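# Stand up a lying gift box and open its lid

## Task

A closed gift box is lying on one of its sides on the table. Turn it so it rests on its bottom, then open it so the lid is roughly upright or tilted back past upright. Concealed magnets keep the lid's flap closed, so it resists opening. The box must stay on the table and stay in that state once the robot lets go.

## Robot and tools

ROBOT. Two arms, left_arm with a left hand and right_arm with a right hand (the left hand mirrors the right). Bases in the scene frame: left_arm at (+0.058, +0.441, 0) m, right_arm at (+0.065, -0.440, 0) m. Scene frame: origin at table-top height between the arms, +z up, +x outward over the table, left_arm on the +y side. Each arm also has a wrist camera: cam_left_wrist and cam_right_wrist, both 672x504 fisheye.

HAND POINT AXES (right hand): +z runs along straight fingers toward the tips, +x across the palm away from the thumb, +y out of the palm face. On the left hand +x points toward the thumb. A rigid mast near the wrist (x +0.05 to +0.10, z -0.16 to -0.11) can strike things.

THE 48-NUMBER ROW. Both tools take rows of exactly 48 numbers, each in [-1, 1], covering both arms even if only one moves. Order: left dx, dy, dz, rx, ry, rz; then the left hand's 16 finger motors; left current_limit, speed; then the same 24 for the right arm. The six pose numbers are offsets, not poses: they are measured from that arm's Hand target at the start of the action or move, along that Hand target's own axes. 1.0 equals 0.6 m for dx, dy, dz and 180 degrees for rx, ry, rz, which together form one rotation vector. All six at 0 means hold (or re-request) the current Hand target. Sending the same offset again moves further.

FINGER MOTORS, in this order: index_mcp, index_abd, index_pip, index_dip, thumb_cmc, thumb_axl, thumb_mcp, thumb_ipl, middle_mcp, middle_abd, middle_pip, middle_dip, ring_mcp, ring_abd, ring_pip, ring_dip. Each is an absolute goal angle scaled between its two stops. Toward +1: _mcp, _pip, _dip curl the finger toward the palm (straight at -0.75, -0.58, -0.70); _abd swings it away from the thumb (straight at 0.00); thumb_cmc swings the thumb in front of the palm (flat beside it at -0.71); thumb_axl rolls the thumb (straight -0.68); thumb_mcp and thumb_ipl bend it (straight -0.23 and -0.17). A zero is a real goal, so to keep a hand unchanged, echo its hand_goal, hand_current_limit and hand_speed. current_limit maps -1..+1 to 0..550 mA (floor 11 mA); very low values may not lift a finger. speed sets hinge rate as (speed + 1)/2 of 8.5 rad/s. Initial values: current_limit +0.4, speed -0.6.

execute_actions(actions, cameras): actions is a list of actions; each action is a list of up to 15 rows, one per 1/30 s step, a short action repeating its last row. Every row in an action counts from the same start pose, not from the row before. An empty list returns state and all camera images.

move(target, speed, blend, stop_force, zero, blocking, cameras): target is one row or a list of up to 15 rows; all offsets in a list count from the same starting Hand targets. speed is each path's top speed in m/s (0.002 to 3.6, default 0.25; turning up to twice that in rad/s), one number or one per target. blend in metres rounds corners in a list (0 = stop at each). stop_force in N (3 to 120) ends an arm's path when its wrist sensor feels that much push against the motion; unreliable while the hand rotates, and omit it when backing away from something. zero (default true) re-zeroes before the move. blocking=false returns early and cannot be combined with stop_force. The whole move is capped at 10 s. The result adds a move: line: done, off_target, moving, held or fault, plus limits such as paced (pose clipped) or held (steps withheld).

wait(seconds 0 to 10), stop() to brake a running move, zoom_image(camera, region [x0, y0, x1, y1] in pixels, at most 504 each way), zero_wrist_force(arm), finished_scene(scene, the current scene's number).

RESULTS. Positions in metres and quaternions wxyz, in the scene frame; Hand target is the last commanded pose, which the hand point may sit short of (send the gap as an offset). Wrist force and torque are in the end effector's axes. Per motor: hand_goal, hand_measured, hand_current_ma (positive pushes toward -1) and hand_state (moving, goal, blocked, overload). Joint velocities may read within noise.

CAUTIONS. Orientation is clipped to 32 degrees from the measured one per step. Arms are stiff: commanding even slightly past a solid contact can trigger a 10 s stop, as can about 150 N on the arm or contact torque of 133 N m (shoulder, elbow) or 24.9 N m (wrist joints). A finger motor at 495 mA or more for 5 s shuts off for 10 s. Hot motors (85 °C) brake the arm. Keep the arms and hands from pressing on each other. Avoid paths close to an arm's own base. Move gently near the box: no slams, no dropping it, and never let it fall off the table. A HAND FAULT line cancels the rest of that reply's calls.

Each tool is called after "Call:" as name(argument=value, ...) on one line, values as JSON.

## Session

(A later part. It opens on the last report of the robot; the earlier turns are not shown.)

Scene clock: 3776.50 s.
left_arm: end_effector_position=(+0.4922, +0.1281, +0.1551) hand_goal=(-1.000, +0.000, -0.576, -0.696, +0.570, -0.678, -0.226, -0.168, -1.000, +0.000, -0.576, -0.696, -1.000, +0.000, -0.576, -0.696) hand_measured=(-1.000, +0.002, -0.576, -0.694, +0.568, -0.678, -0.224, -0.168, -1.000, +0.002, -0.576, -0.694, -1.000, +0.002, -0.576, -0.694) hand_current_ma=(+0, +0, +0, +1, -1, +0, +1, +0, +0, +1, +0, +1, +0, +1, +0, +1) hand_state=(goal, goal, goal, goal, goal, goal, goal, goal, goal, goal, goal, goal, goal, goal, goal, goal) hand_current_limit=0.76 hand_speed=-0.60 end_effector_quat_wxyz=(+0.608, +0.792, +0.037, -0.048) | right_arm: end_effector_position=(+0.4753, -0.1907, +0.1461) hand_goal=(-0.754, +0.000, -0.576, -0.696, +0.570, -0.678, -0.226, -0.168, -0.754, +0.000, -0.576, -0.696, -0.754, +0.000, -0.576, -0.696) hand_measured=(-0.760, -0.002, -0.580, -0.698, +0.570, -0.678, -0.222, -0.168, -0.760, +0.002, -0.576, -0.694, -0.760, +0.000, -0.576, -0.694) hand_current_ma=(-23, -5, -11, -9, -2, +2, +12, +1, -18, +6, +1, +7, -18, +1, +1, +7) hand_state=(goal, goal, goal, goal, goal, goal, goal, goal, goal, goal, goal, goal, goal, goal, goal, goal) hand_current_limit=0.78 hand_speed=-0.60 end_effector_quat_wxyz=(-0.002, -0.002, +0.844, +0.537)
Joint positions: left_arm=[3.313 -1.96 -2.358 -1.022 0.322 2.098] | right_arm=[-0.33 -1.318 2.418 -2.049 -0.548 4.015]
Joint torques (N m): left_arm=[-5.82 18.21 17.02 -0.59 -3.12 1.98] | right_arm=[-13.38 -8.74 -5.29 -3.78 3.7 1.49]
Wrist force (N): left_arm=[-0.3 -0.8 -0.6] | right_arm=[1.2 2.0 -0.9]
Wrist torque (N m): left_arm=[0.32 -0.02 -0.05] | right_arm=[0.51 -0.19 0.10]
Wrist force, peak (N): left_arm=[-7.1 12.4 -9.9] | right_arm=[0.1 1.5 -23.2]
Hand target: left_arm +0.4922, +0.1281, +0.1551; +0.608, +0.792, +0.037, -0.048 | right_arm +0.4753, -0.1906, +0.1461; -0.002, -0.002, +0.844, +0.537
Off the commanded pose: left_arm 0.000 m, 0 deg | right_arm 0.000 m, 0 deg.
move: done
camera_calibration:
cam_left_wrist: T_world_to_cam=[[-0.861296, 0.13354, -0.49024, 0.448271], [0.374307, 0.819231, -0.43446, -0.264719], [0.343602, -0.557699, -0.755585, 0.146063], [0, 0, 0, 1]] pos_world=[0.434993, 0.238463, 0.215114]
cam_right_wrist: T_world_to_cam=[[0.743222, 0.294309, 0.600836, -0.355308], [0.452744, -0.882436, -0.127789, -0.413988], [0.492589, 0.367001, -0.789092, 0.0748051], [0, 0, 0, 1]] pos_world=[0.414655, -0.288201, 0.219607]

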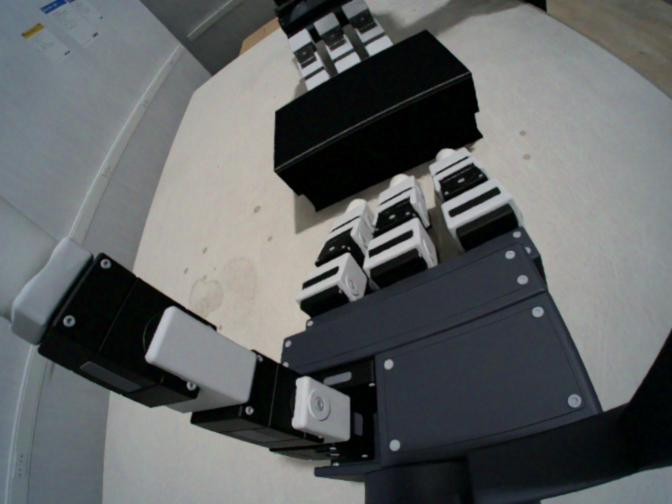

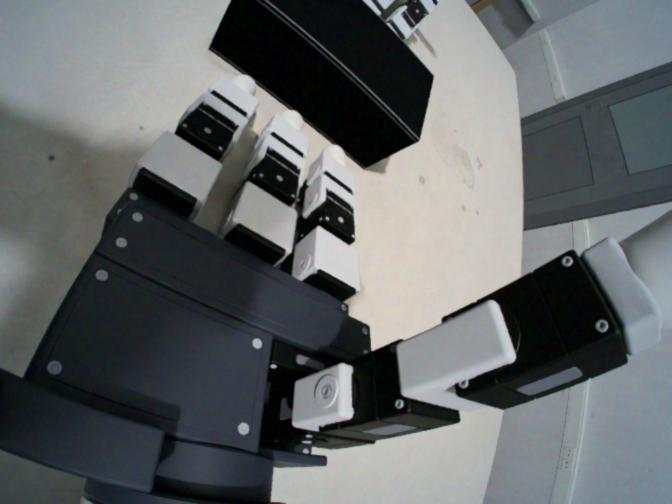

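Call:
move(target=[[0,0.0116,0.0435,0,0,0,-1,0,-0.576,-0.696,0.571,-0.678,-0.226,-0.168,-1,0,-0.576,-0.696,-1,0,-0.576,-0.696,0.76,-0.6,0,0,0,0,0,0,-0.754,0,-0.576,-0.696,0.571,-0.678,-0.226,-0.168,-0.754,0,-0.576,-0.696,-0.754,0,-0.576,-0.696,0.78,-0.6]], speed=0.04)

Call:
move(target=[[0,0,0,0,0,0,-1,0,-0.576,-0.696,0.571,-0.678,-0.226,-0.168,-1,0,-0.576,-0.696,-1,0,-0.576,-0.696,0.76,-0.6,0,0.0493,0.1057,0,0,0,-0.754,0,-0.576,-0.696,0.571,-0.678,-0.226,-0.168,-0.754,0,-0.576,-0.696,-0.754,0,-0.576,-0.696,0.78,-0.6]], speed=0.025, stop_force=10)

Call:
move(target=[[0,0,0,0,0,0,-1,0,-0.576,-0.696,0.571,-0.678,-0.226,-0.168,-1,0,-0.576,-0.696,-1,0,-0.576,-0.696,0.76,-0.6,0,0.0176,0.0378,0,0,0,-0.754,0,-0.576,-0.696,0.571,-0.678,-0.226,-0.168,-0.754,0,-0.576,-0.696,-0.754,0,-0.576,-0.696,0.78,-0.6]], speed=0.01, stop_force=30, cameras=["all"])

Call:
zoom_image(camera="cam_left_wrist", region=[220, 0, 520, 220])

Scene clock: 3791.77 s.
left_arm: end_effector_position=(+0.4922, +0.1012, +0.1551) hand_goal=(-1.000, +0.000, -0.576, -0.696, +0.570, -0.678, -0.226, -0.168, -1.000, +0.000, -0.576, -0.696, -1.000, +0.000, -0.576, -0.696) hand_measured=(-1.000, +0.002, -0.576, -0.694, +0.568, -0.678, -0.224, -0.168, -1.000, +0.002, -0.576, -0.694, -1.000, +0.002, -0.576, -0.694) hand_current_ma=(+0, +0, +0, +1, -1, +0, +1, +0, +0, +1, +0, +1, +0, +1, +0, +1) hand_state=(goal, goal, goal, goal, goal, goal, goal, goal, goal, goal, goal, goal, goal, goal, goal, goal) hand_current_limit=0.76 hand_speed=-0.60 end_effector_quat_wxyz=(+0.608, +0.791, +0.037, -0.048) | right_arm: end_effector_position=(+0.4753, -0.1907, +0.1461) hand_goal=(-0.754, +0.000, -0.576, -0.696, +0.570, -0.678, -0.226, -0.168, -0.754, +0.000, -0.576, -0.696, -0.754, +0.000, -0.576, -0.696) hand_measured=(-0.760, -0.002, -0.580, -0.698, +0.570, -0.678, -0.222, -0.168, -0.760, +0.002, -0.576, -0.694, -0.760, +0.000, -0.576, -0.694) hand_current_ma=(-23, -5, -11, -9, -2, +2, +12, +1, -18, +6, +1, +7, -18, +1, +1, +7) hand_state=(goal, goal, goal, goal, goal, goal, goal, goal, goal, goal, goal, goal, goal, goal, goal, goal) hand_current_limit=0.78 hand_speed=-0.60 end_effector_quat_wxyz=(-0.002, -0.002, +0.844, +0.537)
Joint positions: left_arm=[3.246 -2.005 -2.371 -0.78 0.287 1.904] | right_arm=[-0.33 -1.318 2.418 -2.05 -0.548 4.015]
Joint torques (N m): left_arm=[-14.19 18.89 2.92 3.74 -3.39 -1.62] | right_arm=[-7.97 -9.82 -5.49 -3.77 3.71 1.82]
Wrist force (N): left_arm=[-0.4 -0.3 -1.5] | right_arm=[1.0 1.8 -1.0]
Wrist torque (N m): left_arm=[0.34 -0.16 0.00] | right_arm=[0.49 -0.16 0.08]
Wrist force, peak (N): left_arm=[-0.7 -0.3 -1.6] | right_arm=[1.1 2.3 -1.0]
Hand target: left_arm +0.4922, +0.1011, +0.1551; +0.608, +0.792, +0.037, -0.048 | right_arm +0.4753, -0.1906, +0.1461; -0.002, -0.002, +0.844, +0.537
Off the commanded pose: left_arm 0.000 m, 0 deg | right_arm 0.000 m, 0 deg.
move: done

Scene clock: 3794.07 s.
left_arm: end_effector_position=(+0.4922, +0.1011, +0.1551) hand_goal=(-1.000, +0.000, -0.576, -0.696, +0.570, -0.678, -0.226, -0.168, -1.000, +0.000, -0.576, -0.696, -1.000, +0.000, -0.576, -0.696) hand_measured=(-1.000, +0.004, -0.578, -0.694, +0.568, -0.678, -0.224, -0.168, -1.000, +0.004, -0.578, -0.694, -1.000, +0.006, -0.578, -0.694) hand_current_ma=(+0, +1, -1, +0, -1, +0, +1, +0, +0, +1, -1, +0, +0, +2, +0, +1) hand_state=(goal, goal, goal, goal, goal, goal, goal, goal, goal, goal, goal, goal, goal, goal, goal, goal) hand_current_limit=0.76 hand_speed=-0.60 end_effector_quat_wxyz=(+0.608, +0.792, +0.037, -0.048) | right_arm: end_effector_position=(+0.4751, -0.1654, +0.1462) hand_goal=(-0.754, +0.000, -0.576, -0.696, +0.570, -0.678, -0.226, -0.168, -0.754, +0.000, -0.576, -0.696, -0.754, +0.000, -0.576, -0.696) hand_measured=(-0.764, -0.004, -0.578, -0.696, +0.570, -0.678, -0.222, -0.168, -0.762, +0.000, -0.576, -0.694, -0.760, +0.000, -0.576, -0.694) hand_current_ma=(-35, -10, -7, +2, -2, +2, +12, +1, -26, +0, +1, +9, -23, -2, +1, +7) hand_state=(goal, goal, goal, goal, goal, goal, goal, goal, goal, goal, goal, goal, goal, goal, goal, goal) hand_current_limit=0.78 hand_speed=-0.60 end_effector_quat_wxyz=(-0.002, -0.002, +0.844, +0.537)
Joint positions: left_arm=[3.246 -2.005 -2.371 -0.779 0.287 1.904] | right_arm=[-0.264 -1.299 2.432 -2.176 -0.512 4.123]
Joint torques (N m): left_arm=[-14.43 19.3 3.13 -0.66 0.67 -1.56] | right_arm=[-10.75 -36.98 -16.14 0.97 -0.79 -0.62]
Wrist force (N): left_arm=[-1.1 2.9 -11.1] | right_arm=[1.4 2.3 -8.1]
Wrist torque (N m): left_arm=[1.19 -0.31 -0.13] | right_arm=[1.01 -0.06 0.27]
Wrist force, peak (N): left_arm=[-1.3 5.4 -25.1] | right_arm=[1.7 0.9 -31.1]
Hand target: left_arm +0.4922, +0.1011, +0.1551; +0.608, +0.791, +0.037, -0.048 | right_arm +0.4751, -0.1654, +0.1462; -0.002, -0.002, +0.844, +0.537 (not the last commanded pose)
Off the commanded pose: left_arm 0.000 m, 0 deg | right_arm 0.045 m, 0 deg.
move: contact (right_arm)

Scene clock: 3795.50 s.
left_arm: end_effector_position=(+0.4922, +0.1011, +0.1551) hand_goal=(-1.000, +0.000, -0.576, -0.696, +0.570, -0.678, -0.226, -0.168, -1.000, +0.000, -0.576, -0.696, -1.000, +0.000, -0.576, -0.696) hand_measured=(-1.000, +0.004, -0.580, -0.694, +0.568, -0.678, -0.224, -0.168, -1.000, +0.006, -0.580, -0.694, -1.000, +0.006, -0.578, -0.694) hand_current_ma=(+0, +1, -1, +0, -1, +0, +1, +0, +0, +2, -1, +0, +0, +2, -1, +1) hand_state=(goal, goal, goal, goal, goal, goal, goal, goal, goal, goal, goal, goal, goal, goal, goal, goal) hand_current_limit=0.76 hand_speed=-0.60 end_effector_quat_wxyz=(+0.608, +0.792, +0.037, -0.048) | right_arm: end_effector_position=(+0.4752, -0.1642, +0.1463) hand_goal=(-0.754, +0.000, -0.576, -0.696, +0.570, -0.678, -0.226, -0.168, -0.754, +0.000, -0.576, -0.696, -0.754, +0.000, -0.576, -0.696) hand_measured=(-0.766, +0.000, -0.578, -0.692, +0.570, -0.678, -0.222, -0.168, -0.764, +0.004, -0.576, -0.690, -0.762, +0.002, -0.576, -0.692) hand_current_ma=(-47, -1, -6, +11, -2, +2, +12, +1, -35, +10, +1, +19, -29, +7, +1, +12) hand_state=(goal, goal, goal, goal, goal, goal, goal, goal, goal, goal, goal, goal, goal, goal, goal, goal) hand_current_limit=0.78 hand_speed=-0.60 end_effector_quat_wxyz=(-0.002, -0.002, +0.844, +0.537)
Joint positions: left_arm=[3.246 -2.005 -2.371 -0.779 0.287 1.904] | right_arm=[-0.261 -1.298 2.433 -2.183 -0.51 4.129]
Joint torques (N m): left_arm=[-14.72 19.46 3.1 -0.43 0.14 -1.18] | right_arm=[-3.32 -33.64 -11.43 1.97 -0.52 -0.76]
Wrist force (N): left_arm=[-1.4 8.1 -35.7] | right_arm=[1.7 0.9 -31.9]
Wrist torque (N m): left_arm=[3.52 -0.89 -0.28] | right_arm=[2.89 0.47 0.26]
Wrist force, peak (N): left_arm=[-1.2 8.2 -35.9] | right_arm=[1.8 -0.3 -49.0]
Hand target: left_arm +0.4922, +0.1011, +0.1551; +0.608, +0.791, +0.037, -0.048 | right_arm +0.4752, -0.1642, +0.1463; -0.002, -0.002, +0.844, +0.537 (not the last commanded pose)
Off the commanded pose: left_arm 0.000 m, 0 deg | right_arm 0.024 m, 0 deg.
move: contact (right_arm)
camera_calibration:
cam_left_wrist: T_world_to_cam=[[-0.861291, 0.133743, -0.490194, 0.451908], [0.374518, 0.819077, -0.434568, -0.242672], [0.343387, -0.557876, -0.755553, 0.131096], [0, 0, 0, 1]] pos_world=[0.435093, 0.211463, 0.215115]
cam_right_wrist: T_world_to_cam=[[0.74284, 0.294469, 0.601229, -0.362949], [0.453012, -0.88233, -0.127566, -0.390767], [0.492919, 0.367125, -0.788829, 0.0650825], [0, 0, 0, 1]] pos_world=[0.414555, -0.261802, 0.219706]

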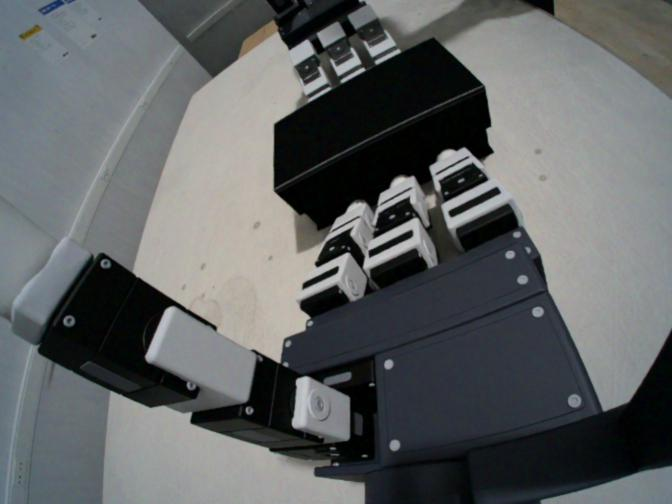

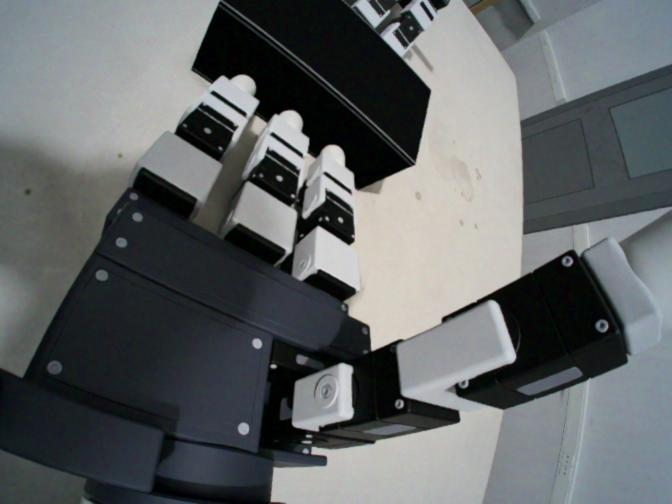

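Scaled by 1.680 from the camera's 672x504 image, which has a finer 960x720 frame.

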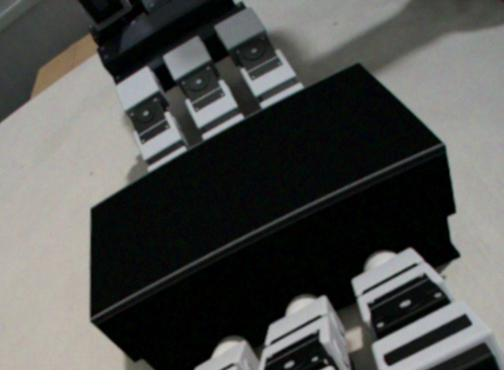

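Call:
move(target=[[0.0245,0.0026,-0.0007,0,-0.0086,-0.0322,-1,0,-0.576,-0.696,0.571,-0.678,-0.226,-0.168,-1,0,-0.576,-0.696,-1,0,-0.576,-0.696,0.76,-0.6,0,0,0,0,0,0,-0.754,0,-0.576,-0.696,0.571,-0.678,-0.226,-0.168,-0.754,0,-0.576,-0.696,-0.754,0,-0.576,-0.696,0.78,-0.6]], speed=0.03)

Call:
move(target=[[0.0285,0.0003,0,0,-0.0101,-0.0375,-1,0,-0.576,-0.696,0.571,-0.678,-0.226,-0.168,-1,0,-0.576,-0.696,-1,0,-0.576,-0.696,0.76,-0.6,0,0,0,0,0,0,-0.754,0,-0.576,-0.696,0.571,-0.678,-0.226,-0.168,-0.754,0,-0.576,-0.696,-0.754,0,-0.576,-0.696,0.78,-0.6]], speed=0.03, cameras=["all"])

Call:
zoom_image(camera="cam_left_wrist", region=[220, 0, 520, 220])

Scene clock: 3814.63 s.
left_arm: end_effector_position=(+0.5070, +0.1011, +0.1549) hand_goal=(-1.000, +0.000, -0.576, -0.696, +0.570, -0.678, -0.226, -0.168, -1.000, +0.000, -0.576, -0.696, -1.000, +0.000, -0.576, -0.696) hand_measured=(-1.000, +0.002, -0.580, -0.690, +0.568, -0.678, -0.224, -0.168, -1.000, +0.002, -0.590, -0.702, -1.000, +0.000, -0.612, -0.716) hand_current_ma=(+0, +0, -2, +2, -1, +0, +1, +0, +0, +0, -11, -3, +0, +0, -45, -17) hand_state=(goal, goal, goal, goal, goal, goal, goal, goal, goal, goal, goal, goal, goal, goal, blocked, goal) hand_current_limit=0.76 hand_speed=-0.60 end_effector_quat_wxyz=(+0.605, +0.788, +0.069, -0.090) | right_arm: end_effector_position=(+0.4752, -0.1642, +0.1463) hand_goal=(-0.754, +0.000, -0.576, -0.696, +0.570, -0.678, -0.226, -0.168, -0.754, +0.000, -0.576, -0.696, -0.754, +0.000, -0.576, -0.696) hand_measured=(-0.766, +0.002, -0.578, -0.692, +0.570, -0.678, -0.222, -0.168, -0.764, +0.006, -0.576, -0.690, -0.762, +0.004, -0.576, -0.692) hand_current_ma=(-47, +4, -6, +11, -2, +2, +12, +1, -35, +16, +1, +19, -27, +11, +1, +12) hand_state=(goal, goal, goal, goal, goal, goal, goal, goal, goal, goal, goal, goal, goal, goal, goal, goal) hand_current_limit=0.78 hand_speed=-0.60 end_effector_quat_wxyz=(-0.002, -0.002, +0.844, +0.537)
Joint positions: left_arm=[3.243 -1.995 -2.325 -0.916 0.294 1.879] | right_arm=[-0.261 -1.298 2.432 -2.183 -0.51 4.129]
Joint torques (N m): left_arm=[-21.4 29.81 14.02 -1.39 -0.24 1.26] | right_arm=[-2.65 -32.89 -11.67 -1.19 -0.12 -0.65]
Wrist force (N): left_arm=[-0.2 -0.9 -16.4] | right_arm=[2.1 1.7 -19.4]
Wrist torque (N m): left_arm=[2.08 0.31 0.35] | right_arm=[1.88 -0.06 0.32]
Wrist force, peak (N): left_arm=[-1.3 8.3 -36.0] | right_arm=[1.5 0.7 -32.0]
Hand target: left_arm +0.5070, +0.1011, +0.1550; +0.605, +0.788, +0.069, -0.090 | right_arm +0.4752, -0.1642, +0.1463; -0.002, -0.002, +0.844, +0.537
Off the commanded pose: left_arm 0.000 m, 0 deg | right_arm 0.000 m, 0 deg.
move: done

Scene clock: 3817.17 s.
left_arm: end_effector_position=(+0.5237, +0.1011, +0.1513) hand_goal=(-1.000, +0.000, -0.576, -0.696, +0.570, -0.678, -0.226, -0.168, -1.000, +0.000, -0.576, -0.696, -1.000, +0.000, -0.576, -0.696) hand_measured=(-1.000, +0.004, -0.576, -0.682, +0.568, -0.678, -0.224, -0.168, -1.000, +0.002, -0.590, -0.702, -1.000, +0.000, -0.624, -0.722) hand_current_ma=(+0, +1, +0, +11, -1, +0, +1, +0, +0, +0, -11, -3, +0, +0, -73, -29) hand_state=(goal, goal, goal, goal, goal, goal, goal, goal, goal, goal, goal, goal, goal, goal, blocked, blocked) hand_current_limit=0.76 hand_speed=-0.60 end_effector_quat_wxyz=(+0.600, +0.781, +0.105, -0.138) | right_arm: end_effector_position=(+0.4752, -0.1642, +0.1463) hand_goal=(-0.754, +0.000, -0.576, -0.696, +0.570, -0.678, -0.226, -0.168, -0.754, +0.000, -0.576, -0.696, -0.754, +0.000, -0.576, -0.696) hand_measured=(-0.766, +0.002, -0.578, -0.692, +0.570, -0.678, -0.222, -0.168, -0.764, +0.006, -0.576, -0.690, -0.762, +0.004, -0.576, -0.692) hand_current_ma=(-47, +5, -6, +11, -2, +2, +12, +1, -35, +17, +1, +19, -27, +12, +1, +12) hand_state=(goal, goal, goal, goal, goal, goal, goal, goal, goal, goal, goal, goal, goal, goal, goal, goal) hand_current_limit=0.78 hand_speed=-0.60 end_effector_quat_wxyz=(-0.002, -0.002, +0.844, +0.537)
Joint positions: left_arm=[3.239 -1.999 -2.268 -1.063 0.302 1.851] | right_arm=[-0.261 -1.298 2.432 -2.183 -0.51 4.129]
Joint torques (N m): left_arm=[-27.84 14.97 11.31 -2.35 0.9 -1.16] | right_arm=[-3.16 -32.65 -11.75 -2.87 -0.16 -0.77]
Wrist force (N): left_arm=[-0.5 3.4 -30.4] | right_arm=[2.1 1.5 -23.0]
Wrist torque (N m): left_arm=[3.28 0.45 0.46] | right_arm=[2.18 -0.04 0.33]
Wrist force, peak (N): left_arm=[-0.8 3.3 -30.4] | right_arm=[2.2 1.3 -23.1]
Hand target: left_arm +0.5237, +0.1011, +0.1513; +0.600, +0.781, +0.105, -0.138 | right_arm +0.4752, -0.1642, +0.1463; -0.002, -0.002, +0.844, +0.537
Off the commanded pose: left_arm 0.000 m, 0 deg | right_arm 0.000 m, 0 deg.
move: done
camera_calibration:
cam_left_wrist: T_world_to_cam=[[-0.949329, 0.13397, -0.284299, 0.491966], [0.267578, 0.819022, -0.507548, -0.189086], [0.164851, -0.557902, -0.813369, 0.219584], [0, 0, 0, 1]] pos_world=[0.481434, 0.211463, 0.222498]
cam_right_wrist: T_world_to_cam=[[0.74284, 0.294469, 0.601229, -0.362949], [0.453012, -0.88233, -0.127566, -0.390767], [0.492919, 0.367125, -0.788829, 0.0650825], [0, 0, 0, 1]] pos_world=[0.414555, -0.261802, 0.219706]

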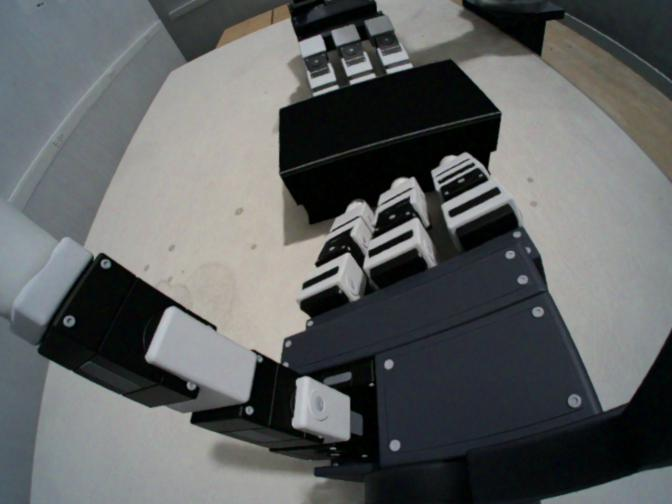

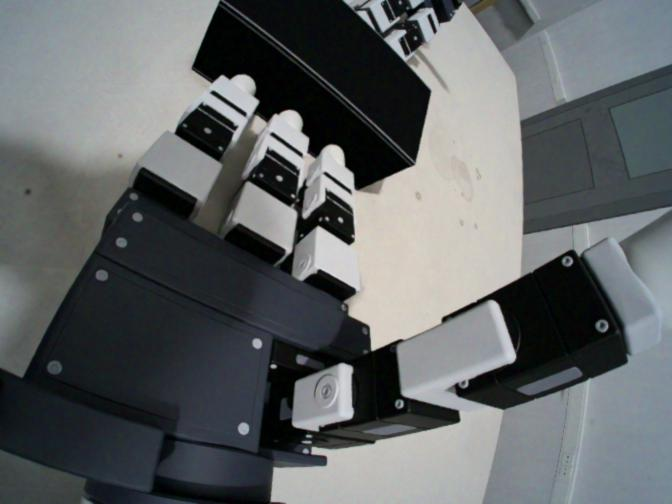

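Scaled by 1.680 from the camera's 672x504 image, which has a finer 960x720 frame.

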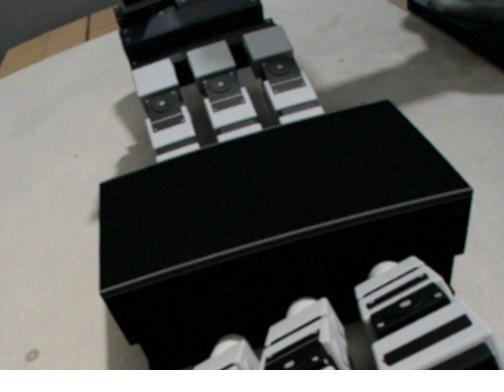

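Call:
move(target=[[0,-0.0117,-0.0435,0,0,0,-1,0,-0.576,-0.696,0.571,-0.678,-0.226,-0.168,-1,0,-0.576,-0.696,-1,0,-0.576,-0.696,0.76,-0.6,0,-0.0211,-0.0453,0,0,0,-0.754,0,-0.576,-0.696,0.571,-0.678,-0.226,-0.168,-0.754,0,-0.576,-0.696,-0.754,0,-0.576,-0.696,0.78,-0.6],[-0.0798,-0.0272,-0.0392,0,0.0284,0.106,-1,0,-0.576,-0.696,0.571,-0.678,-0.226,-0.168,-1,0,-0.576,-0.696,-1,0,-0.576,-0.696,0.76,-0.6,0,0.0272,-0.0678,0,0,0,-0.754,0,-0.576,-0.696,0.571,-0.678,-0.226,-0.168,-0.754,0,-0.576,-0.696,-0.754,0,-0.576,-0.696,0.78,-0.6]], speed=0.08)

Call:
move(target=[[0,0.0116,0.0435,0,0,0,-1,0,-0.576,-0.696,0.571,-0.678,-0.226,-0.168,-1,0,-0.576,-0.696,-1,0,-0.576,-0.696,0.76,-0.6,0,0,0,0,0,0,-0.754,0,-0.576,-0.696,0.571,-0.678,-0.226,-0.168,-0.754,0,-0.576,-0.696,-0.754,0,-0.576,-0.696,0.78,-0.6]], speed=0.05)

Call:
move(target=[[0,0,0,0,0,0,-1,0,-0.576,-0.696,0.571,-0.678,-0.226,-0.168,-1,0,-0.576,-0.696,-1,0,-0.576,-0.696,0.76,-0.6,0,0.0493,0.1057,0,0,0,-0.754,0,-0.576,-0.696,0.571,-0.678,-0.226,-0.168,-0.754,0,-0.576,-0.696,-0.754,0,-0.576,-0.696,0.78,-0.6]], speed=0.025, stop_force=10)

Call:
move(target=[[0,0,0,0,0,0,-1,0,-0.576,-0.696,0.571,-0.678,-0.226,-0.168,-1,0,-0.576,-0.696,-1,0,-0.576,-0.696,0.76,-0.6,0,0.0176,0.0378,0,0,0,-0.754,0,-0.576,-0.696,0.571,-0.678,-0.226,-0.168,-0.754,0,-0.576,-0.696,-0.754,0,-0.576,-0.696,0.78,-0.6]], speed=0.01, stop_force=30)

Call:
move(target=[[0,0.0161,-0.0043,0,0,0,-1,0,-0.576,-0.696,0.571,-0.678,-0.226,-0.168,-1,0,-0.576,-0.696,-1,0,-0.576,-0.696,0.76,-0.6,0,0,0,0,0,0,-0.754,0,-0.576,-0.696,0.571,-0.678,-0.226,-0.168,-0.754,0,-0.576,-0.696,-0.754,0,-0.576,-0.696,0.78,-0.6]], speed=0.01, cameras=["all"])

Call:
zoom_image(camera="cam_left_wrist", region=[220, 0, 520, 220])

Scene clock: 3890.37 s.
left_arm: end_effector_position=(+0.4754, +0.1281, +0.1585) hand_goal=(-1.000, +0.000, -0.576, -0.696, +0.570, -0.678, -0.226, -0.168, -1.000, +0.000, -0.576, -0.696, -1.000, +0.000, -0.576, -0.696) hand_measured=(-1.000, +0.002, -0.576, -0.694, +0.568, -0.678, -0.224, -0.168, -1.000, +0.000, -0.582, -0.700, -1.000, -0.002, -0.582, -0.700) hand_current_ma=(+0, +0, +0, +1, -1, +0, +1, +0, +0, +0, -3, -1, +0, +0, -3, -1) hand_state=(goal, goal, goal, goal, goal, goal, goal, goal, goal, goal, goal, goal, goal, goal, goal, goal) hand_current_limit=0.76 hand_speed=-0.60 end_effector_quat_wxyz=(+0.609, +0.793, +0.001, -0.002) | right_arm: end_effector_position=(+0.4754, -0.1941, +0.1783) hand_goal=(-0.754, +0.000, -0.576, -0.696, +0.570, -0.678, -0.226, -0.168, -0.754, +0.000, -0.576, -0.696, -0.754, +0.000, -0.576, -0.696) hand_measured=(-0.766, +0.004, -0.578, -0.694, +0.570, -0.678, -0.222, -0.168, -0.762, +0.004, -0.576, -0.694, -0.762, +0.002, -0.576, -0.694) hand_current_ma=(-44, +8, -4, +7, -2, +2, +12, +1, -30, +8, +1, +7, -27, +7, +1, +7) hand_state=(goal, goal, goal, goal, goal, goal, goal, goal, goal, goal, goal, goal, goal, goal, goal, goal) hand_current_limit=0.78 hand_speed=-0.60 end_effector_quat_wxyz=(-0.002, -0.002, +0.844, +0.537)
Joint positions: left_arm=[3.319 -1.953 -2.408 -0.912 0.309 2.149] | right_arm=[-0.339 -1.416 2.393 -1.914 -0.553 4]
Joint torques (N m): left_arm=[15.22 28.22 3.77 3.6 -3.17 1.38] | right_arm=[3.26 -35.24 -19.8 0.93 -0.92 -0.74]
Wrist force (N): left_arm=[-0.4 -0.9 -0.5] | right_arm=[0.9 1.9 -1.0]
Wrist torque (N m): left_arm=[0.28 0.01 -0.06] | right_arm=[0.51 -0.14 0.17]
Wrist force, peak (N): left_arm=[-0.6 3.2 -30.6] | right_arm=[2.1 1.3 -23.1]
Hand target: left_arm +0.4754, +0.1281, +0.1585; +0.609, +0.793, +0.001, -0.002 | right_arm +0.4754, -0.1941, +0.1783; -0.002, -0.002, +0.844, +0.537
Off the commanded pose: left_arm 0.000 m, 0 deg | right_arm 0.000 m, 0 deg.
move: done

Scene clock: 3891.80 s.
left_arm: end_effector_position=(+0.4754, +0.1011, +0.1585) hand_goal=(-1.000, +0.000, -0.576, -0.696, +0.570, -0.678, -0.226, -0.168, -1.000, +0.000, -0.576, -0.696, -1.000, +0.000, -0.576, -0.696) hand_measured=(-1.000, +0.002, -0.576, -0.694, +0.568, -0.678, -0.224, -0.168, -1.000, +0.000, -0.582, -0.700, -1.000, -0.002, -0.582, -0.698) hand_current_ma=(+0, +0, +0, +1, -1, +0, +1, +0, +0, +0, -3, -1, +0, +0, -3, -1) hand_state=(goal, goal, goal, goal, goal, goal, goal, goal, goal, goal, goal, goal, goal, goal, goal, goal) hand_current_limit=0.76 hand_speed=-0.60 end_effector_quat_wxyz=(+0.609, +0.793, +0.001, -0.002) | right_arm: end_effector_position=(+0.4754, -0.1941, +0.1783) hand_goal=(-0.754, +0.000, -0.576, -0.696, +0.570, -0.678, -0.226, -0.168, -0.754, +0.000, -0.576, -0.696, -0.754, +0.000, -0.576, -0.696) hand_measured=(-0.766, +0.004, -0.578, -0.694, +0.570, -0.678, -0.222, -0.168, -0.762, +0.004, -0.576, -0.694, -0.762, +0.002, -0.576, -0.694) hand_current_ma=(-44, +8, -4, +7, -2, +2, +12, +1, -30, +8, +1, +7, -27, +7, +1, +7) hand_state=(goal, goal, goal, goal, goal, goal, goal, goal, goal, goal, goal, goal, goal, goal, goal, goal) hand_current_limit=0.78 hand_speed=-0.60 end_effector_quat_wxyz=(-0.002, -0.002, +0.844, +0.537)
Joint positions: left_arm=[3.249 -2.012 -2.42 -0.634 0.278 1.932] | right_arm=[-0.339 -1.416 2.393 -1.914 -0.553 4]
Joint torques (N m): left_arm=[-14.34 17.94 1.51 3.89 -3.51 -1.78] | right_arm=[6.46 -35.85 -19.59 0.98 -0.79 -0.76]
Wrist force (N): left_arm=[-0.8 -0.3 -1.5] | right_arm=[1.0 2.2 -0.8]
Wrist torque (N m): left_arm=[0.36 -0.08 -0.04] | right_arm=[0.53 -0.17 0.20]
Wrist force, peak (N): left_arm=[-1.0 -0.7 -1.4] | right_arm=[1.2 2.4 -0.9]
Hand target: left_arm +0.4754, +0.1010, +0.1585; +0.609, +0.793, +0.001, -0.002 | right_arm +0.4754, -0.1941, +0.1783; -0.002, -0.002, +0.844, +0.537
Off the commanded pose: left_arm 0.000 m, 0 deg | right_arm 0.000 m, 0 deg.
move: done

Scene clock: 3894.27 s.
left_arm: end_effector_position=(+0.4754, +0.1011, +0.1585) hand_goal=(-1.000, +0.000, -0.576, -0.696, +0.570, -0.678, -0.226, -0.168, -1.000, +0.000, -0.576, -0.696, -1.000, +0.000, -0.576, -0.696) hand_measured=(-1.000, +0.002, -0.580, -0.694, +0.568, -0.678, -0.224, -0.168, -1.000, +0.002, -0.584, -0.700, -1.000, +0.000, -0.584, -0.698) hand_current_ma=(+0, +1, -1, +0, -1, +0, +1, +0, +0, +0, -4, -1, +0, +0, -3, -1) hand_state=(goal, goal, goal, goal, goal, goal, goal, goal, goal, goal, goal, goal, goal, goal, goal, goal) hand_current_limit=0.76 hand_speed=-0.60 end_effector_quat_wxyz=(+0.609, +0.793, +0.001, -0.002) | right_arm: end_effector_position=(+0.4751, -0.1652, +0.1784) hand_goal=(-0.754, +0.000, -0.576, -0.696, +0.570, -0.678, -0.226, -0.168, -0.754, +0.000, -0.576, -0.696, -0.754, +0.000, -0.576, -0.696) hand_measured=(-0.766, -0.002, -0.578, -0.694, +0.570, -0.678, -0.222, -0.168, -0.762, +0.000, -0.576, -0.694, -0.762, +0.000, -0.576, -0.694) hand_current_ma=(-47, -3, -5, +7, -2, +2, +12, +1, -32, -1, -1, +7, -27, +1, +0, +7) hand_state=(goal, goal, goal, goal, goal, goal, goal, goal, goal, goal, goal, goal, goal, goal, goal, goal) hand_current_limit=0.78 hand_speed=-0.60 end_effector_quat_wxyz=(-0.002, -0.003, +0.844, +0.537)
Joint positions: left_arm=[3.249 -2.012 -2.42 -0.634 0.278 1.932] | right_arm=[-0.263 -1.399 2.411 -2.055 -0.512 4.123]
Joint torques (N m): left_arm=[-14.08 18.56 2.3 -0.54 0.21 -1.54] | right_arm=[-11.36 -34.94 -18.67 0.91 -0.77 -0.88]
Wrist force (N): left_arm=[-1.1 2.0 -10.1] | right_arm=[1.1 1.8 -6.3]
Wrist torque (N m): left_arm=[1.14 -0.01 -0.05] | right_arm=[0.89 -0.17 0.21]
Wrist force, peak (N): left_arm=[-1.5 3.8 -21.0] | right_arm=[1.4 0.6 -27.1]
Hand target: left_arm +0.4754, +0.1011, +0.1585; +0.609, +0.793, +0.001, -0.002 | right_arm +0.4751, -0.1652, +0.1784; -0.002, -0.003, +0.844, +0.537 (not the last commanded pose)
Off the commanded pose: left_arm 0.000 m, 0 deg | right_arm 0.041 m, 0 deg.
move: contact (right_arm)

Scene clock: 3895.73 s.
left_arm: end_effector_position=(+0.4754, +0.1011, +0.1585) hand_goal=(-1.000, +0.000, -0.576, -0.696, +0.570, -0.678, -0.226, -0.168, -1.000, +0.000, -0.576, -0.696, -1.000, +0.000, -0.576, -0.696) hand_measured=(-1.000, +0.004, -0.582, -0.694, +0.568, -0.678, -0.224, -0.168, -1.000, +0.002, -0.584, -0.700, -1.000, +0.000, -0.584, -0.698) hand_current_ma=(+0, +1, -2, +1, -1, +0, +1, +0, +0, +0, -5, -1, +0, +0, -4, -1) hand_state=(goal, goal, goal, goal, goal, goal, goal, goal, goal, goal, goal, goal, goal, goal, goal, goal) hand_current_limit=0.76 hand_speed=-0.60 end_effector_quat_wxyz=(+0.609, +0.793, +0.001, -0.002) | right_arm: end_effector_position=(+0.4752, -0.1638, +0.1785) hand_goal=(-0.754, +0.000, -0.576, -0.696, +0.570, -0.678, -0.226, -0.168, -0.754, +0.000, -0.576, -0.696, -0.754, +0.000, -0.576, -0.696) hand_measured=(-0.768, +0.002, -0.576, -0.688, +0.570, -0.678, -0.222, -0.168, -0.764, +0.002, -0.574, -0.688, -0.762, +0.002, -0.574, -0.692) hand_current_ma=(-51, +4, -1, +24, -2, +2, +12, +1, -35, +6, +3, +24, -26, +5, +3, +15) hand_state=(goal, goal, goal, goal, goal, goal, goal, goal, goal, goal, goal, goal, goal, goal, goal, goal) hand_current_limit=0.78 hand_speed=-0.60 end_effector_quat_wxyz=(-0.002, -0.003, +0.844, +0.537)
Joint positions: left_arm=[3.249 -2.012 -2.42 -0.634 0.278 1.932] | right_arm=[-0.26 -1.398 2.412 -2.063 -0.51 4.13]
Joint torques (N m): left_arm=[-14.81 18.77 2.36 -0.22 0.23 -1.22] | right_arm=[-2.39 -31.35 -12.35 2.18 -0.51 -0.74]
Wrist force (N): left_arm=[-1.2 6.7 -31.0] | right_arm=[1.6 -0.2 -34.1]
Wrist torque (N m): left_arm=[3.12 -0.42 -0.14] | right_arm=[3.06 0.31 0.21]
Wrist force, peak (N): left_arm=[-1.2 7.1 -34.7] | right_arm=[1.0 0.7 -46.5]
Hand target: left_arm +0.4754, +0.1011, +0.1585; +0.609, +0.793, +0.001, -0.002 | right_arm +0.4752, -0.1638, +0.1785; -0.001, -0.003, +0.844, +0.537 (not the last commanded pose)
Off the commanded pose: left_arm 0.000 m, 0 deg | right_arm 0.024 m, 0 deg.
move: contact (right_arm)

Scene clock: 3897.13 s.
left_arm: end_effector_position=(+0.4754, +0.1011, +0.1684) hand_goal=(-1.000, +0.000, -0.576, -0.696, +0.570, -0.678, -0.226, -0.168, -1.000, +0.000, -0.576, -0.696, -1.000, +0.000, -0.576, -0.696) hand_measured=(-1.000, +0.002, -0.614, -0.718, +0.568, -0.678, -0.224, -0.168, -1.000, +0.000, -0.616, -0.716, -1.000, +0.000, -0.616, -0.718) hand_current_ma=(+0, +0, -51, -21, -1, +0, +1, +0, +0, +0, -56, -19, +0, +0, -54, -20) hand_state=(goal, goal, blocked, blocked, goal, goal, goal, goal, goal, goal, blocked, blocked, goal, goal, blocked, blocked) hand_current_limit=0.76 hand_speed=-0.60 end_effector_quat_wxyz=(+0.609, +0.793, +0.001, -0.002) | right_arm: end_effector_position=(+0.4752, -0.1638, +0.1785) hand_goal=(-0.754, +0.000, -0.576, -0.696, +0.570, -0.678, -0.226, -0.168, -0.754, +0.000, -0.576, -0.696, -0.754, +0.000, -0.576, -0.696) hand_measured=(-0.768, +0.000, -0.578, -0.692, +0.570, -0.678, -0.222, -0.168, -0.764, +0.002, -0.576, -0.692, -0.762, +0.002, -0.576, -0.694) hand_current_ma=(-55, +2, -5, +15, -2, +2, +12, +1, -37, +4, -2, +16, -29, +3, -2, +6) hand_state=(goal, goal, goal, goal, goal, goal, goal, goal, goal, goal, goal, goal, goal, goal, goal, goal) hand_current_limit=0.78 hand_speed=-0.60 end_effector_quat_wxyz=(-0.002, -0.003, +0.844, +0.537)
Joint positions: left_arm=[3.249 -1.978 -2.419 -0.668 0.278 1.932] | right_arm=[-0.26 -1.398 2.412 -2.063 -0.51 4.13]
Joint torques (N m): left_arm=[-14.41 31.16 16.62 0.14 -4.99 2.07] | right_arm=[-2.21 -31.05 -12.78 -2.71 -0.29 -0.79]
Wrist force (N): left_arm=[-0.7 -8.2 -8.4] | right_arm=[0.9 0.7 -10.7]
Wrist torque (N m): left_arm=[1.83 -0.14 0.16] | right_arm=[1.23 -0.11 0.17]
Wrist force, peak (N): left_arm=[-1.2 6.7 -31.0] | right_arm=[1.7 0.0 -34.0]
Hand target: left_arm +0.4754, +0.1011, +0.1685; +0.609, +0.793, +0.001, -0.002 | right_arm +0.4752, -0.1638, +0.1785; -0.001, -0.003, +0.844, +0.537
Off the commanded pose: left_arm 0.000 m, 0 deg | right_arm 0.000 m, 0 deg.
move: done
camera_calibration:
cam_left_wrist: T_world_to_cam=[[-0.797603, 0.133912, -0.58813, 0.4301], [0.423338, 0.818837, -0.387674, -0.261646], [0.429668, -0.558188, -0.709797, 0.0981964], [0, 0, 0, 1]] pos_world=[0.411622, 0.211462, 0.221221]
cam_right_wrist: T_world_to_cam=[[0.742497, 0.294713, 0.601534, -0.382296], [0.453481, -0.882087, -0.127584, -0.386433], [0.493005, 0.367515, -0.788593, 0.0903431], [0, 0, 0, 1]] pos_world=[0.414554, -0.261402, 0.251906]

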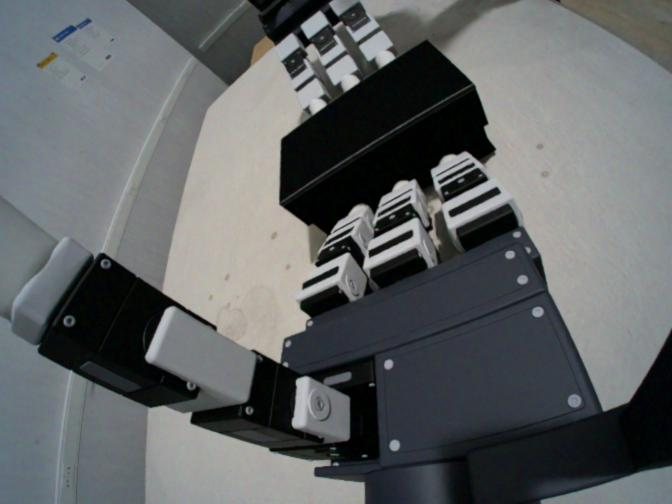

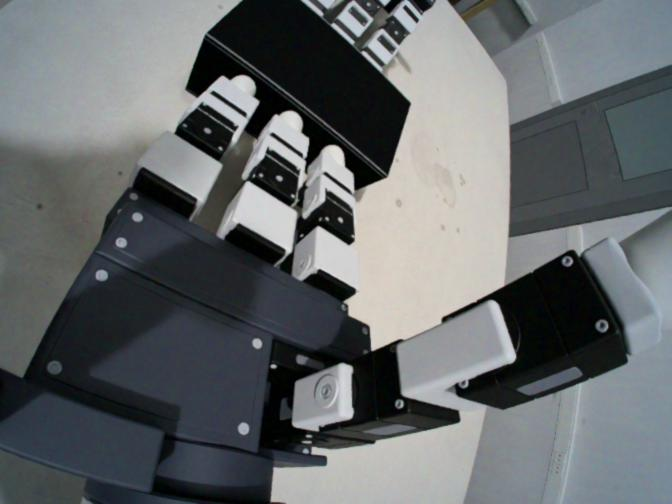

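Scaled by 1.680 from the camera's 672x504 image, which has a finer 960x720 frame.

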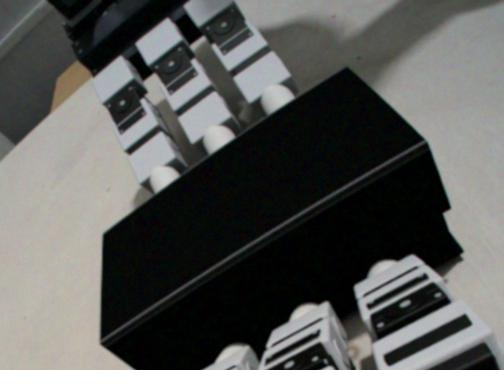

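Call:
move(target=[[0,0,0,0,0,0,-1,0,-0.576,-0.696,0.571,-0.678,-0.226,-0.168,-1,0,-0.576,-0.696,-1,0,-0.576,-0.696,0.76,-0.6,0,0.0176,0.0378,0,0,0,-0.754,0,-0.576,-0.696,0.571,-0.678,-0.226,-0.168,-0.754,0,-0.576,-0.696,-0.754,0,-0.576,-0.696,0.78,-0.6]], speed=0.01, stop_force=40)

Call:
move(target=[[0,0.0121,-0.0032,0,0,0,-1,0,-0.576,-0.696,0.571,-0.678,-0.226,-0.168,-1,0,-0.576,-0.696,-1,0,-0.576,-0.696,0.76,-0.6,0,0,0,0,0,0,-0.754,0,-0.576,-0.696,0.571,-0.678,-0.226,-0.168,-0.754,0,-0.576,-0.696,-0.754,0,-0.576,-0.696,0.78,-0.6]], speed=0.01, cameras=["all"])

Call:
zoom_image(camera="cam_left_wrist", region=[220, 0, 520, 220])

Scene clock: 3917.73 s.
left_arm: end_effector_position=(+0.4754, +0.1011, +0.1685) hand_goal=(-1.000, +0.000, -0.576, -0.696, +0.570, -0.678, -0.226, -0.168, -1.000, +0.000, -0.576, -0.696, -1.000, +0.000, -0.576, -0.696) hand_measured=(-1.002, +0.004, -0.656, -0.740, +0.568, -0.678, -0.224, -0.168, -1.002, +0.002, -0.660, -0.736, -1.002, +0.002, -0.658, -0.738) hand_current_ma=(+0, +1, -160, -61, -1, +0, +1, +0, +0, +0, -173, -55, +0, +0, -168, -60) hand_state=(goal, goal, blocked, blocked, goal, goal, goal, goal, goal, goal, blocked, blocked, goal, goal, blocked, blocked) hand_current_limit=0.76 hand_speed=-0.60 end_effector_quat_wxyz=(+0.609, +0.793, +0.001, -0.002) | right_arm: end_effector_position=(+0.4753, -0.1574, +0.1786) hand_goal=(-0.754, +0.000, -0.576, -0.696, +0.570, -0.678, -0.226, -0.168, -0.754, +0.000, -0.576, -0.696, -0.754, +0.000, -0.576, -0.696) hand_measured=(-0.770, +0.002, -0.578, -0.690, +0.570, -0.678, -0.222, -0.168, -0.766, +0.002, -0.576, -0.688, -0.764, +0.002, -0.576, -0.692) hand_current_ma=(-62, +4, -5, +21, -2, +2, +12, +1, -46, +6, -2, +24, -37, +5, -2, +16) hand_state=(goal, goal, goal, goal, goal, goal, goal, goal, goal, goal, goal, goal, goal, goal, goal, goal) hand_current_limit=0.78 hand_speed=-0.60 end_effector_quat_wxyz=(-0.001, -0.003, +0.844, +0.537)
Joint positions: left_arm=[3.249 -1.978 -2.419 -0.669 0.278 1.932] | right_arm=[-0.243 -1.393 2.415 -2.099 -0.502 4.161]
Joint torques (N m): left_arm=[-32.6 15.81 -1.24 -0.46 -5.74 1.94] | right_arm=[2.78 -29.63 -10.85 2.77 -0.56 -0.76]
Wrist force (N): left_arm=[-1.0 -1.5 -46.2] | right_arm=[1.4 -0.6 -47.9]
Wrist torque (N m): left_arm=[6.02 -0.91 -0.05] | right_arm=[4.19 0.74 0.20]
Wrist force, peak (N): left_arm=[-1.2 -1.7 -47.8] | right_arm=[1.4 -1.0 -62.6]
Hand target: left_arm +0.4754, +0.1011, +0.1685; +0.609, +0.793, +0.001, -0.002 | right_arm +0.4753, -0.1574, +0.1786; -0.001, -0.003, +0.844, +0.537 (not the last commanded pose)
Off the commanded pose: left_arm 0.000 m, 0 deg | right_arm 0.019 m, 0 deg.
move: contact (right_arm)

Scene clock: 3918.87 s.
left_arm: end_effector_position=(+0.4754, +0.1010, +0.1759) hand_goal=(-1.000, +0.000, -0.576, -0.696, +0.570, -0.678, -0.226, -0.168, -1.000, +0.000, -0.576, -0.696, -1.000, +0.000, -0.576, -0.696) hand_measured=(-1.002, +0.002, -0.676, -0.758, +0.568, -0.678, -0.224, -0.168, -1.002, +0.000, -0.682, -0.752, -1.002, +0.000, -0.680, -0.756) hand_current_ma=(+0, +0, -235, -108, -1, +0, +1, +0, +0, +0, -256, -93, +0, +0, -249, -102) hand_state=(goal, goal, blocked, blocked, goal, goal, goal, goal, goal, goal, blocked, blocked, goal, goal, blocked, blocked) hand_current_limit=0.76 hand_speed=-0.60 end_effector_quat_wxyz=(+0.609, +0.793, +0.001, -0.002) | right_arm: end_effector_position=(+0.4752, -0.1574, +0.1786) hand_goal=(-0.754, +0.000, -0.576, -0.696, +0.570, -0.678, -0.226, -0.168, -0.754, +0.000, -0.576, -0.696, -0.754, +0.000, -0.576, -0.696) hand_measured=(-0.770, +0.002, -0.578, -0.690, +0.570, -0.678, -0.222, -0.168, -0.766, +0.002, -0.576, -0.688, -0.764, +0.002, -0.576, -0.692) hand_current_ma=(-62, +4, -5, +21, -2, +2, +12, +1, -46, +6, -2, +24, -37, +5, -2, +16) hand_state=(goal, goal, goal, goal, goal, goal, goal, goal, goal, goal, goal, goal, goal, goal, goal, goal) hand_current_limit=0.78 hand_speed=-0.60 end_effector_quat_wxyz=(-0.001, -0.003, +0.844, +0.537)
Joint positions: left_arm=[3.249 -1.953 -2.417 -0.695 0.278 1.932] | right_arm=[-0.243 -1.393 2.415 -2.099 -0.502 4.161]
Joint torques (N m): left_arm=[-8.8 30.6 17.34 0.18 -9.05 2.1] | right_arm=[2.69 -29.4 -10.8 -2.03 -0.44 -0.87]
Wrist force (N): left_arm=[-0.4 -18.5 -21.1] | right_arm=[1.2 0.6 -27.0]
Wrist torque (N m): left_arm=[4.27 -0.38 0.45] | right_arm=[2.56 0.21 0.22]
Wrist force, peak (N): left_arm=[-1.2 -1.6 -46.4] | right_arm=[1.5 -0.7 -47.9]
Hand target: left_arm +0.4755, +0.1011, +0.1760; +0.609, +0.793, +0.001, -0.002 | right_arm +0.4753, -0.1574, +0.1786; -0.001, -0.003, +0.844, +0.537
Off the commanded pose: left_arm 0.000 m, 0 deg | right_arm 0.000 m, 0 deg.
move: done
camera_calibration:
cam_left_wrist: T_world_to_cam=[[-0.797579, 0.13396, -0.588152, 0.434576], [0.423384, 0.818829, -0.387641, -0.258806], [0.429668, -0.558188, -0.709797, 0.103477], [0, 0, 0, 1]] pos_world=[0.411722, 0.211462, 0.228721]
cam_right_wrist: T_world_to_cam=[[0.742397, 0.294726, 0.60165, -0.384167], [0.453519, -0.882077, -0.127515, -0.380818], [0.49312, 0.367527, -0.788516, 0.0879268], [0, 0, 0, 1]] pos_world=[0.414554, -0.255002, 0.251906]

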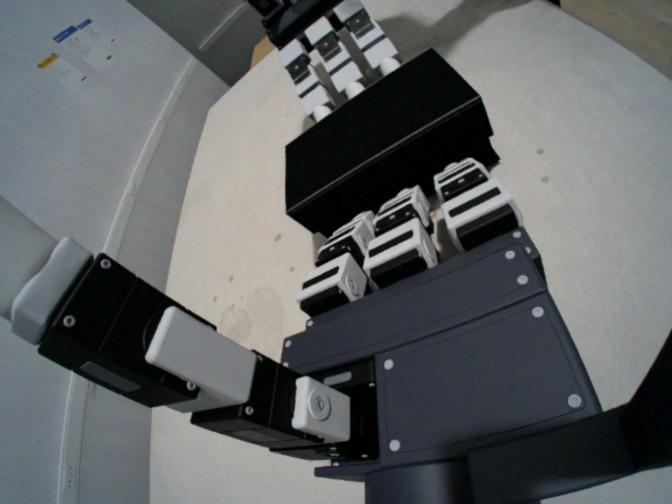

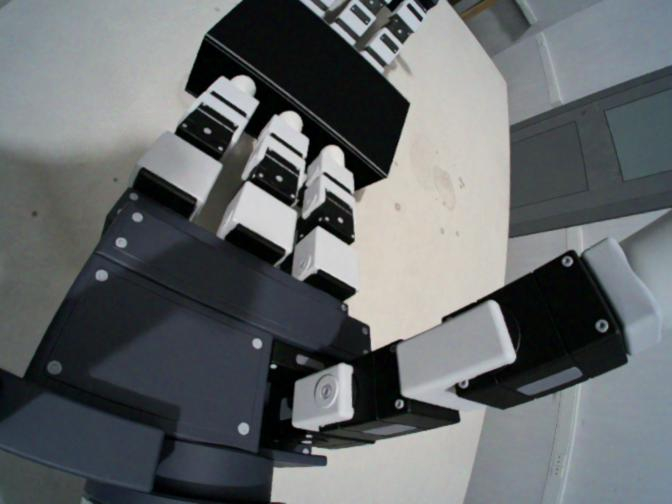

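Scaled by 1.680 from the camera's 672x504 image, which has a finer 960x720 frame.

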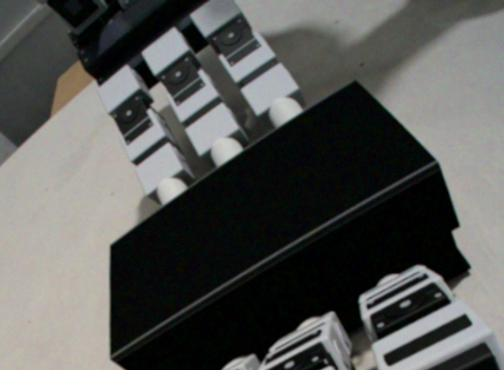

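Call:
move(target=[[0,0,0,0,0,0,-1,0,-0.576,-0.696,0.571,-0.678,-0.226,-0.168,-1,0,-0.576,-0.696,-1,0,-0.576,-0.696,0.76,-0.6,0,0.0176,0.0378,0,0,0,-0.754,0,-0.576,-0.696,0.571,-0.678,-0.226,-0.168,-0.754,0,-0.576,-0.696,-0.754,0,-0.576,-0.696,0.78,-0.6]], speed=0.01, stop_force=45)

Call:
move(target=[[0,0.0145,-0.0039,0,0,0,-1,0,-0.576,-0.696,0.571,-0.678,-0.226,-0.168,-1,0,-0.576,-0.696,-1,0,-0.576,-0.696,0.76,-0.6,0,0,0,0,0,0,-0.754,0,-0.576,-0.696,0.571,-0.678,-0.226,-0.168,-0.754,0,-0.576,-0.696,-0.754,0,-0.576,-0.696,0.78,-0.6]], speed=0.01, cameras=["all"])

Call:
zoom_image(camera="cam_left_wrist", region=[220, 0, 520, 220])

Scene clock: 3939.60 s.
left_arm: end_effector_position=(+0.4755, +0.1011, +0.1760) hand_goal=(-1.000, +0.000, -0.576, -0.696, +0.570, -0.678, -0.226, -0.168, -1.000, +0.000, -0.576, -0.696, -1.000, +0.000, -0.576, -0.696) hand_measured=(-1.002, +0.004, -0.716, -0.780, +0.568, -0.678, -0.224, -0.168, -1.002, +0.002, -0.724, -0.772, -1.002, +0.002, -0.722, -0.776) hand_current_ma=(+0, +1, -405, -176, -1, +0, +1, +0, +0, +0, -437, -150, +0, +0, -427, -164) hand_state=(goal, goal, blocked, blocked, goal, goal, goal, goal, goal, goal, blocked, blocked, goal, goal, blocked, blocked) hand_current_limit=0.76 hand_speed=-0.60 end_effector_quat_wxyz=(+0.609, +0.793, +0.001, -0.002) | right_arm: end_effector_position=(+0.4753, -0.1509, +0.1786) hand_goal=(-0.754, +0.000, -0.576, -0.696, +0.570, -0.678, -0.226, -0.168, -0.754, +0.000, -0.576, -0.696, -0.754, +0.000, -0.576, -0.696) hand_measured=(-0.772, +0.004, -0.578, -0.686, +0.570, -0.678, -0.222, -0.168, -0.768, +0.004, -0.576, -0.686, -0.766, +0.004, -0.576, -0.688) hand_current_ma=(-74, +8, -5, +34, -2, +2, +12, +1, -56, +11, -2, +37, -47, +10, -2, +27) hand_state=(goal, goal, goal, goal, goal, goal, goal, goal, goal, goal, goal, goal, goal, goal, goal, goal) hand_current_limit=0.78 hand_speed=-0.60 end_effector_quat_wxyz=(-0.001, -0.003, +0.844, +0.537)
Joint positions: left_arm=[3.249 -1.952 -2.417 -0.695 0.278 1.932] | right_arm=[-0.226 -1.386 2.418 -2.136 -0.494 4.192]
Joint torques (N m): left_arm=[-38.6 14.17 -3.13 -0.38 -4.68 2] | right_arm=[9.22 -26.65 -6.98 3.45 -0.49 -0.81]
Wrist force (N): left_arm=[-0.9 -4.7 -62.8] | right_arm=[1.2 -1.0 -65.7]
Wrist torque (N m): left_arm=[8.75 -1.29 0.05] | right_arm=[5.58 1.12 0.16]
Wrist force, peak (N): left_arm=[-1.4 -5.2 -63.2] | right_arm=[1.8 -1.6 -82.4]
Hand target: left_arm +0.4755, +0.1011, +0.1760; +0.609, +0.793, +0.001, -0.002 | right_arm +0.4753, -0.1509, +0.1786; -0.001, -0.003, +0.844, +0.537 (not the last commanded pose)
Off the commanded pose: left_arm 0.000 m, 0 deg | right_arm 0.019 m, 0 deg.
move: contact (right_arm)

Scene clock: 3940.90 s.
left_arm: end_effector_position=(+0.4755, +0.1011, +0.1850) hand_goal=(-1.000, +0.000, -0.576, -0.696, +0.570, -0.678, -0.226, -0.168, -1.000, +0.000, -0.576, -0.696, -1.000, +0.000, -0.576, -0.696) hand_measured=(-1.002, +0.000, -0.744, -0.794, +0.568, -0.678, -0.224, -0.168, -1.002, -0.002, -0.754, -0.780, -1.002, -0.002, -0.752, -0.786) hand_current_ma=(-1, +0, -484, -229, -1, +0, +1, +0, -1, +0, -484, -179, -1, +0, -484, -202) hand_state=(goal, goal, blocked, blocked, goal, goal, goal, goal, goal, goal, blocked, blocked, goal, goal, blocked, blocked) hand_current_limit=0.76 hand_speed=-0.60 end_effector_quat_wxyz=(+0.609, +0.793, +0.001, -0.002) | right_arm: end_effector_position=(+0.4753, -0.1509, +0.1786) hand_goal=(-0.754, +0.000, -0.576, -0.696, +0.570, -0.678, -0.226, -0.168, -0.754, +0.000, -0.576, -0.696, -0.754, +0.000, -0.576, -0.696) hand_measured=(-0.772, +0.002, -0.578, -0.686, +0.570, -0.678, -0.222, -0.168, -0.768, +0.004, -0.576, -0.686, -0.766, +0.004, -0.576, -0.688) hand_current_ma=(-74, +7, -4, +34, -2, +2, +12, +1, -56, +9, -1, +37, -47, +8, -2, +27) hand_state=(goal, goal, goal, goal, goal, goal, goal, goal, goal, goal, goal, goal, goal, goal, goal, goal) hand_current_limit=0.78 hand_speed=-0.60 end_effector_quat_wxyz=(-0.001, -0.003, +0.844, +0.537)
Joint positions: left_arm=[3.249 -1.923 -2.415 -0.727 0.278 1.932] | right_arm=[-0.226 -1.386 2.418 -2.136 -0.494 4.192]
Joint torques (N m): left_arm=[-2.17 32.24 17.98 -0.08 -11.33 2.08] | right_arm=[8.48 -26.71 -6.74 -2.07 -0.41 -0.71]
Wrist force (N): left_arm=[-0.7 -25.5 -31.6] | right_arm=[1.1 -0.1 -40.5]
Wrist torque (N m): left_arm=[6.35 -0.54 0.57] | right_arm=[3.63 0.52 0.18]
Wrist force, peak (N): left_arm=[-0.8 -4.4 -62.7] | right_arm=[1.2 -1.0 -65.7]
Hand target: left_arm +0.4755, +0.1011, +0.1851; +0.609, +0.793, +0.001, -0.002 | right_arm +0.4753, -0.1509, +0.1786; -0.001, -0.003, +0.844, +0.537
Off the commanded pose: left_arm 0.000 m, 0 deg | right_arm 0.000 m, 0 deg.
move: done
camera_calibration:
cam_left_wrist: T_world_to_cam=[[-0.797603, 0.133912, -0.58813, 0.439884], [0.423338, 0.818837, -0.387674, -0.255292], [0.429668, -0.558188, -0.709797, 0.109865], [0, 0, 0, 1]] pos_world=[0.411722, 0.211462, 0.237721]
cam_right_wrist: T_world_to_cam=[[0.74224, 0.294751, 0.601831, -0.386117], [0.453567, -0.882072, -0.127385, -0.375123], [0.493312, 0.367521, -0.788398, 0.085506], [0, 0, 0, 1]] pos_world=[0.414554, -0.248502, 0.252005]

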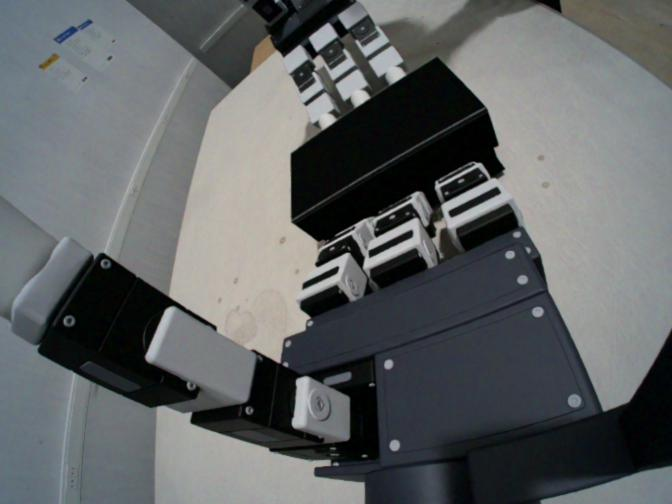

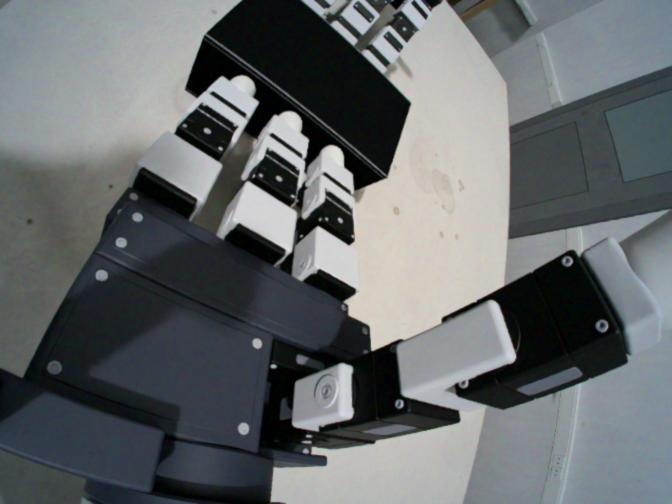

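Scaled by 1.680 from the camera's 672x504 image, which has a finer 960x720 frame.

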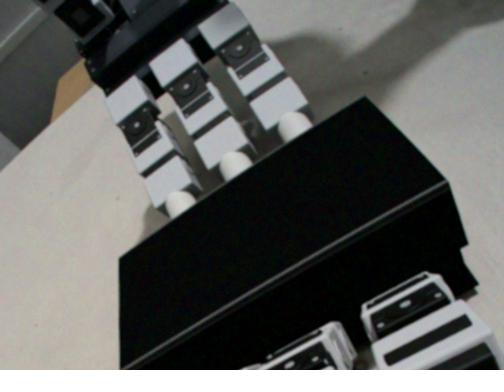

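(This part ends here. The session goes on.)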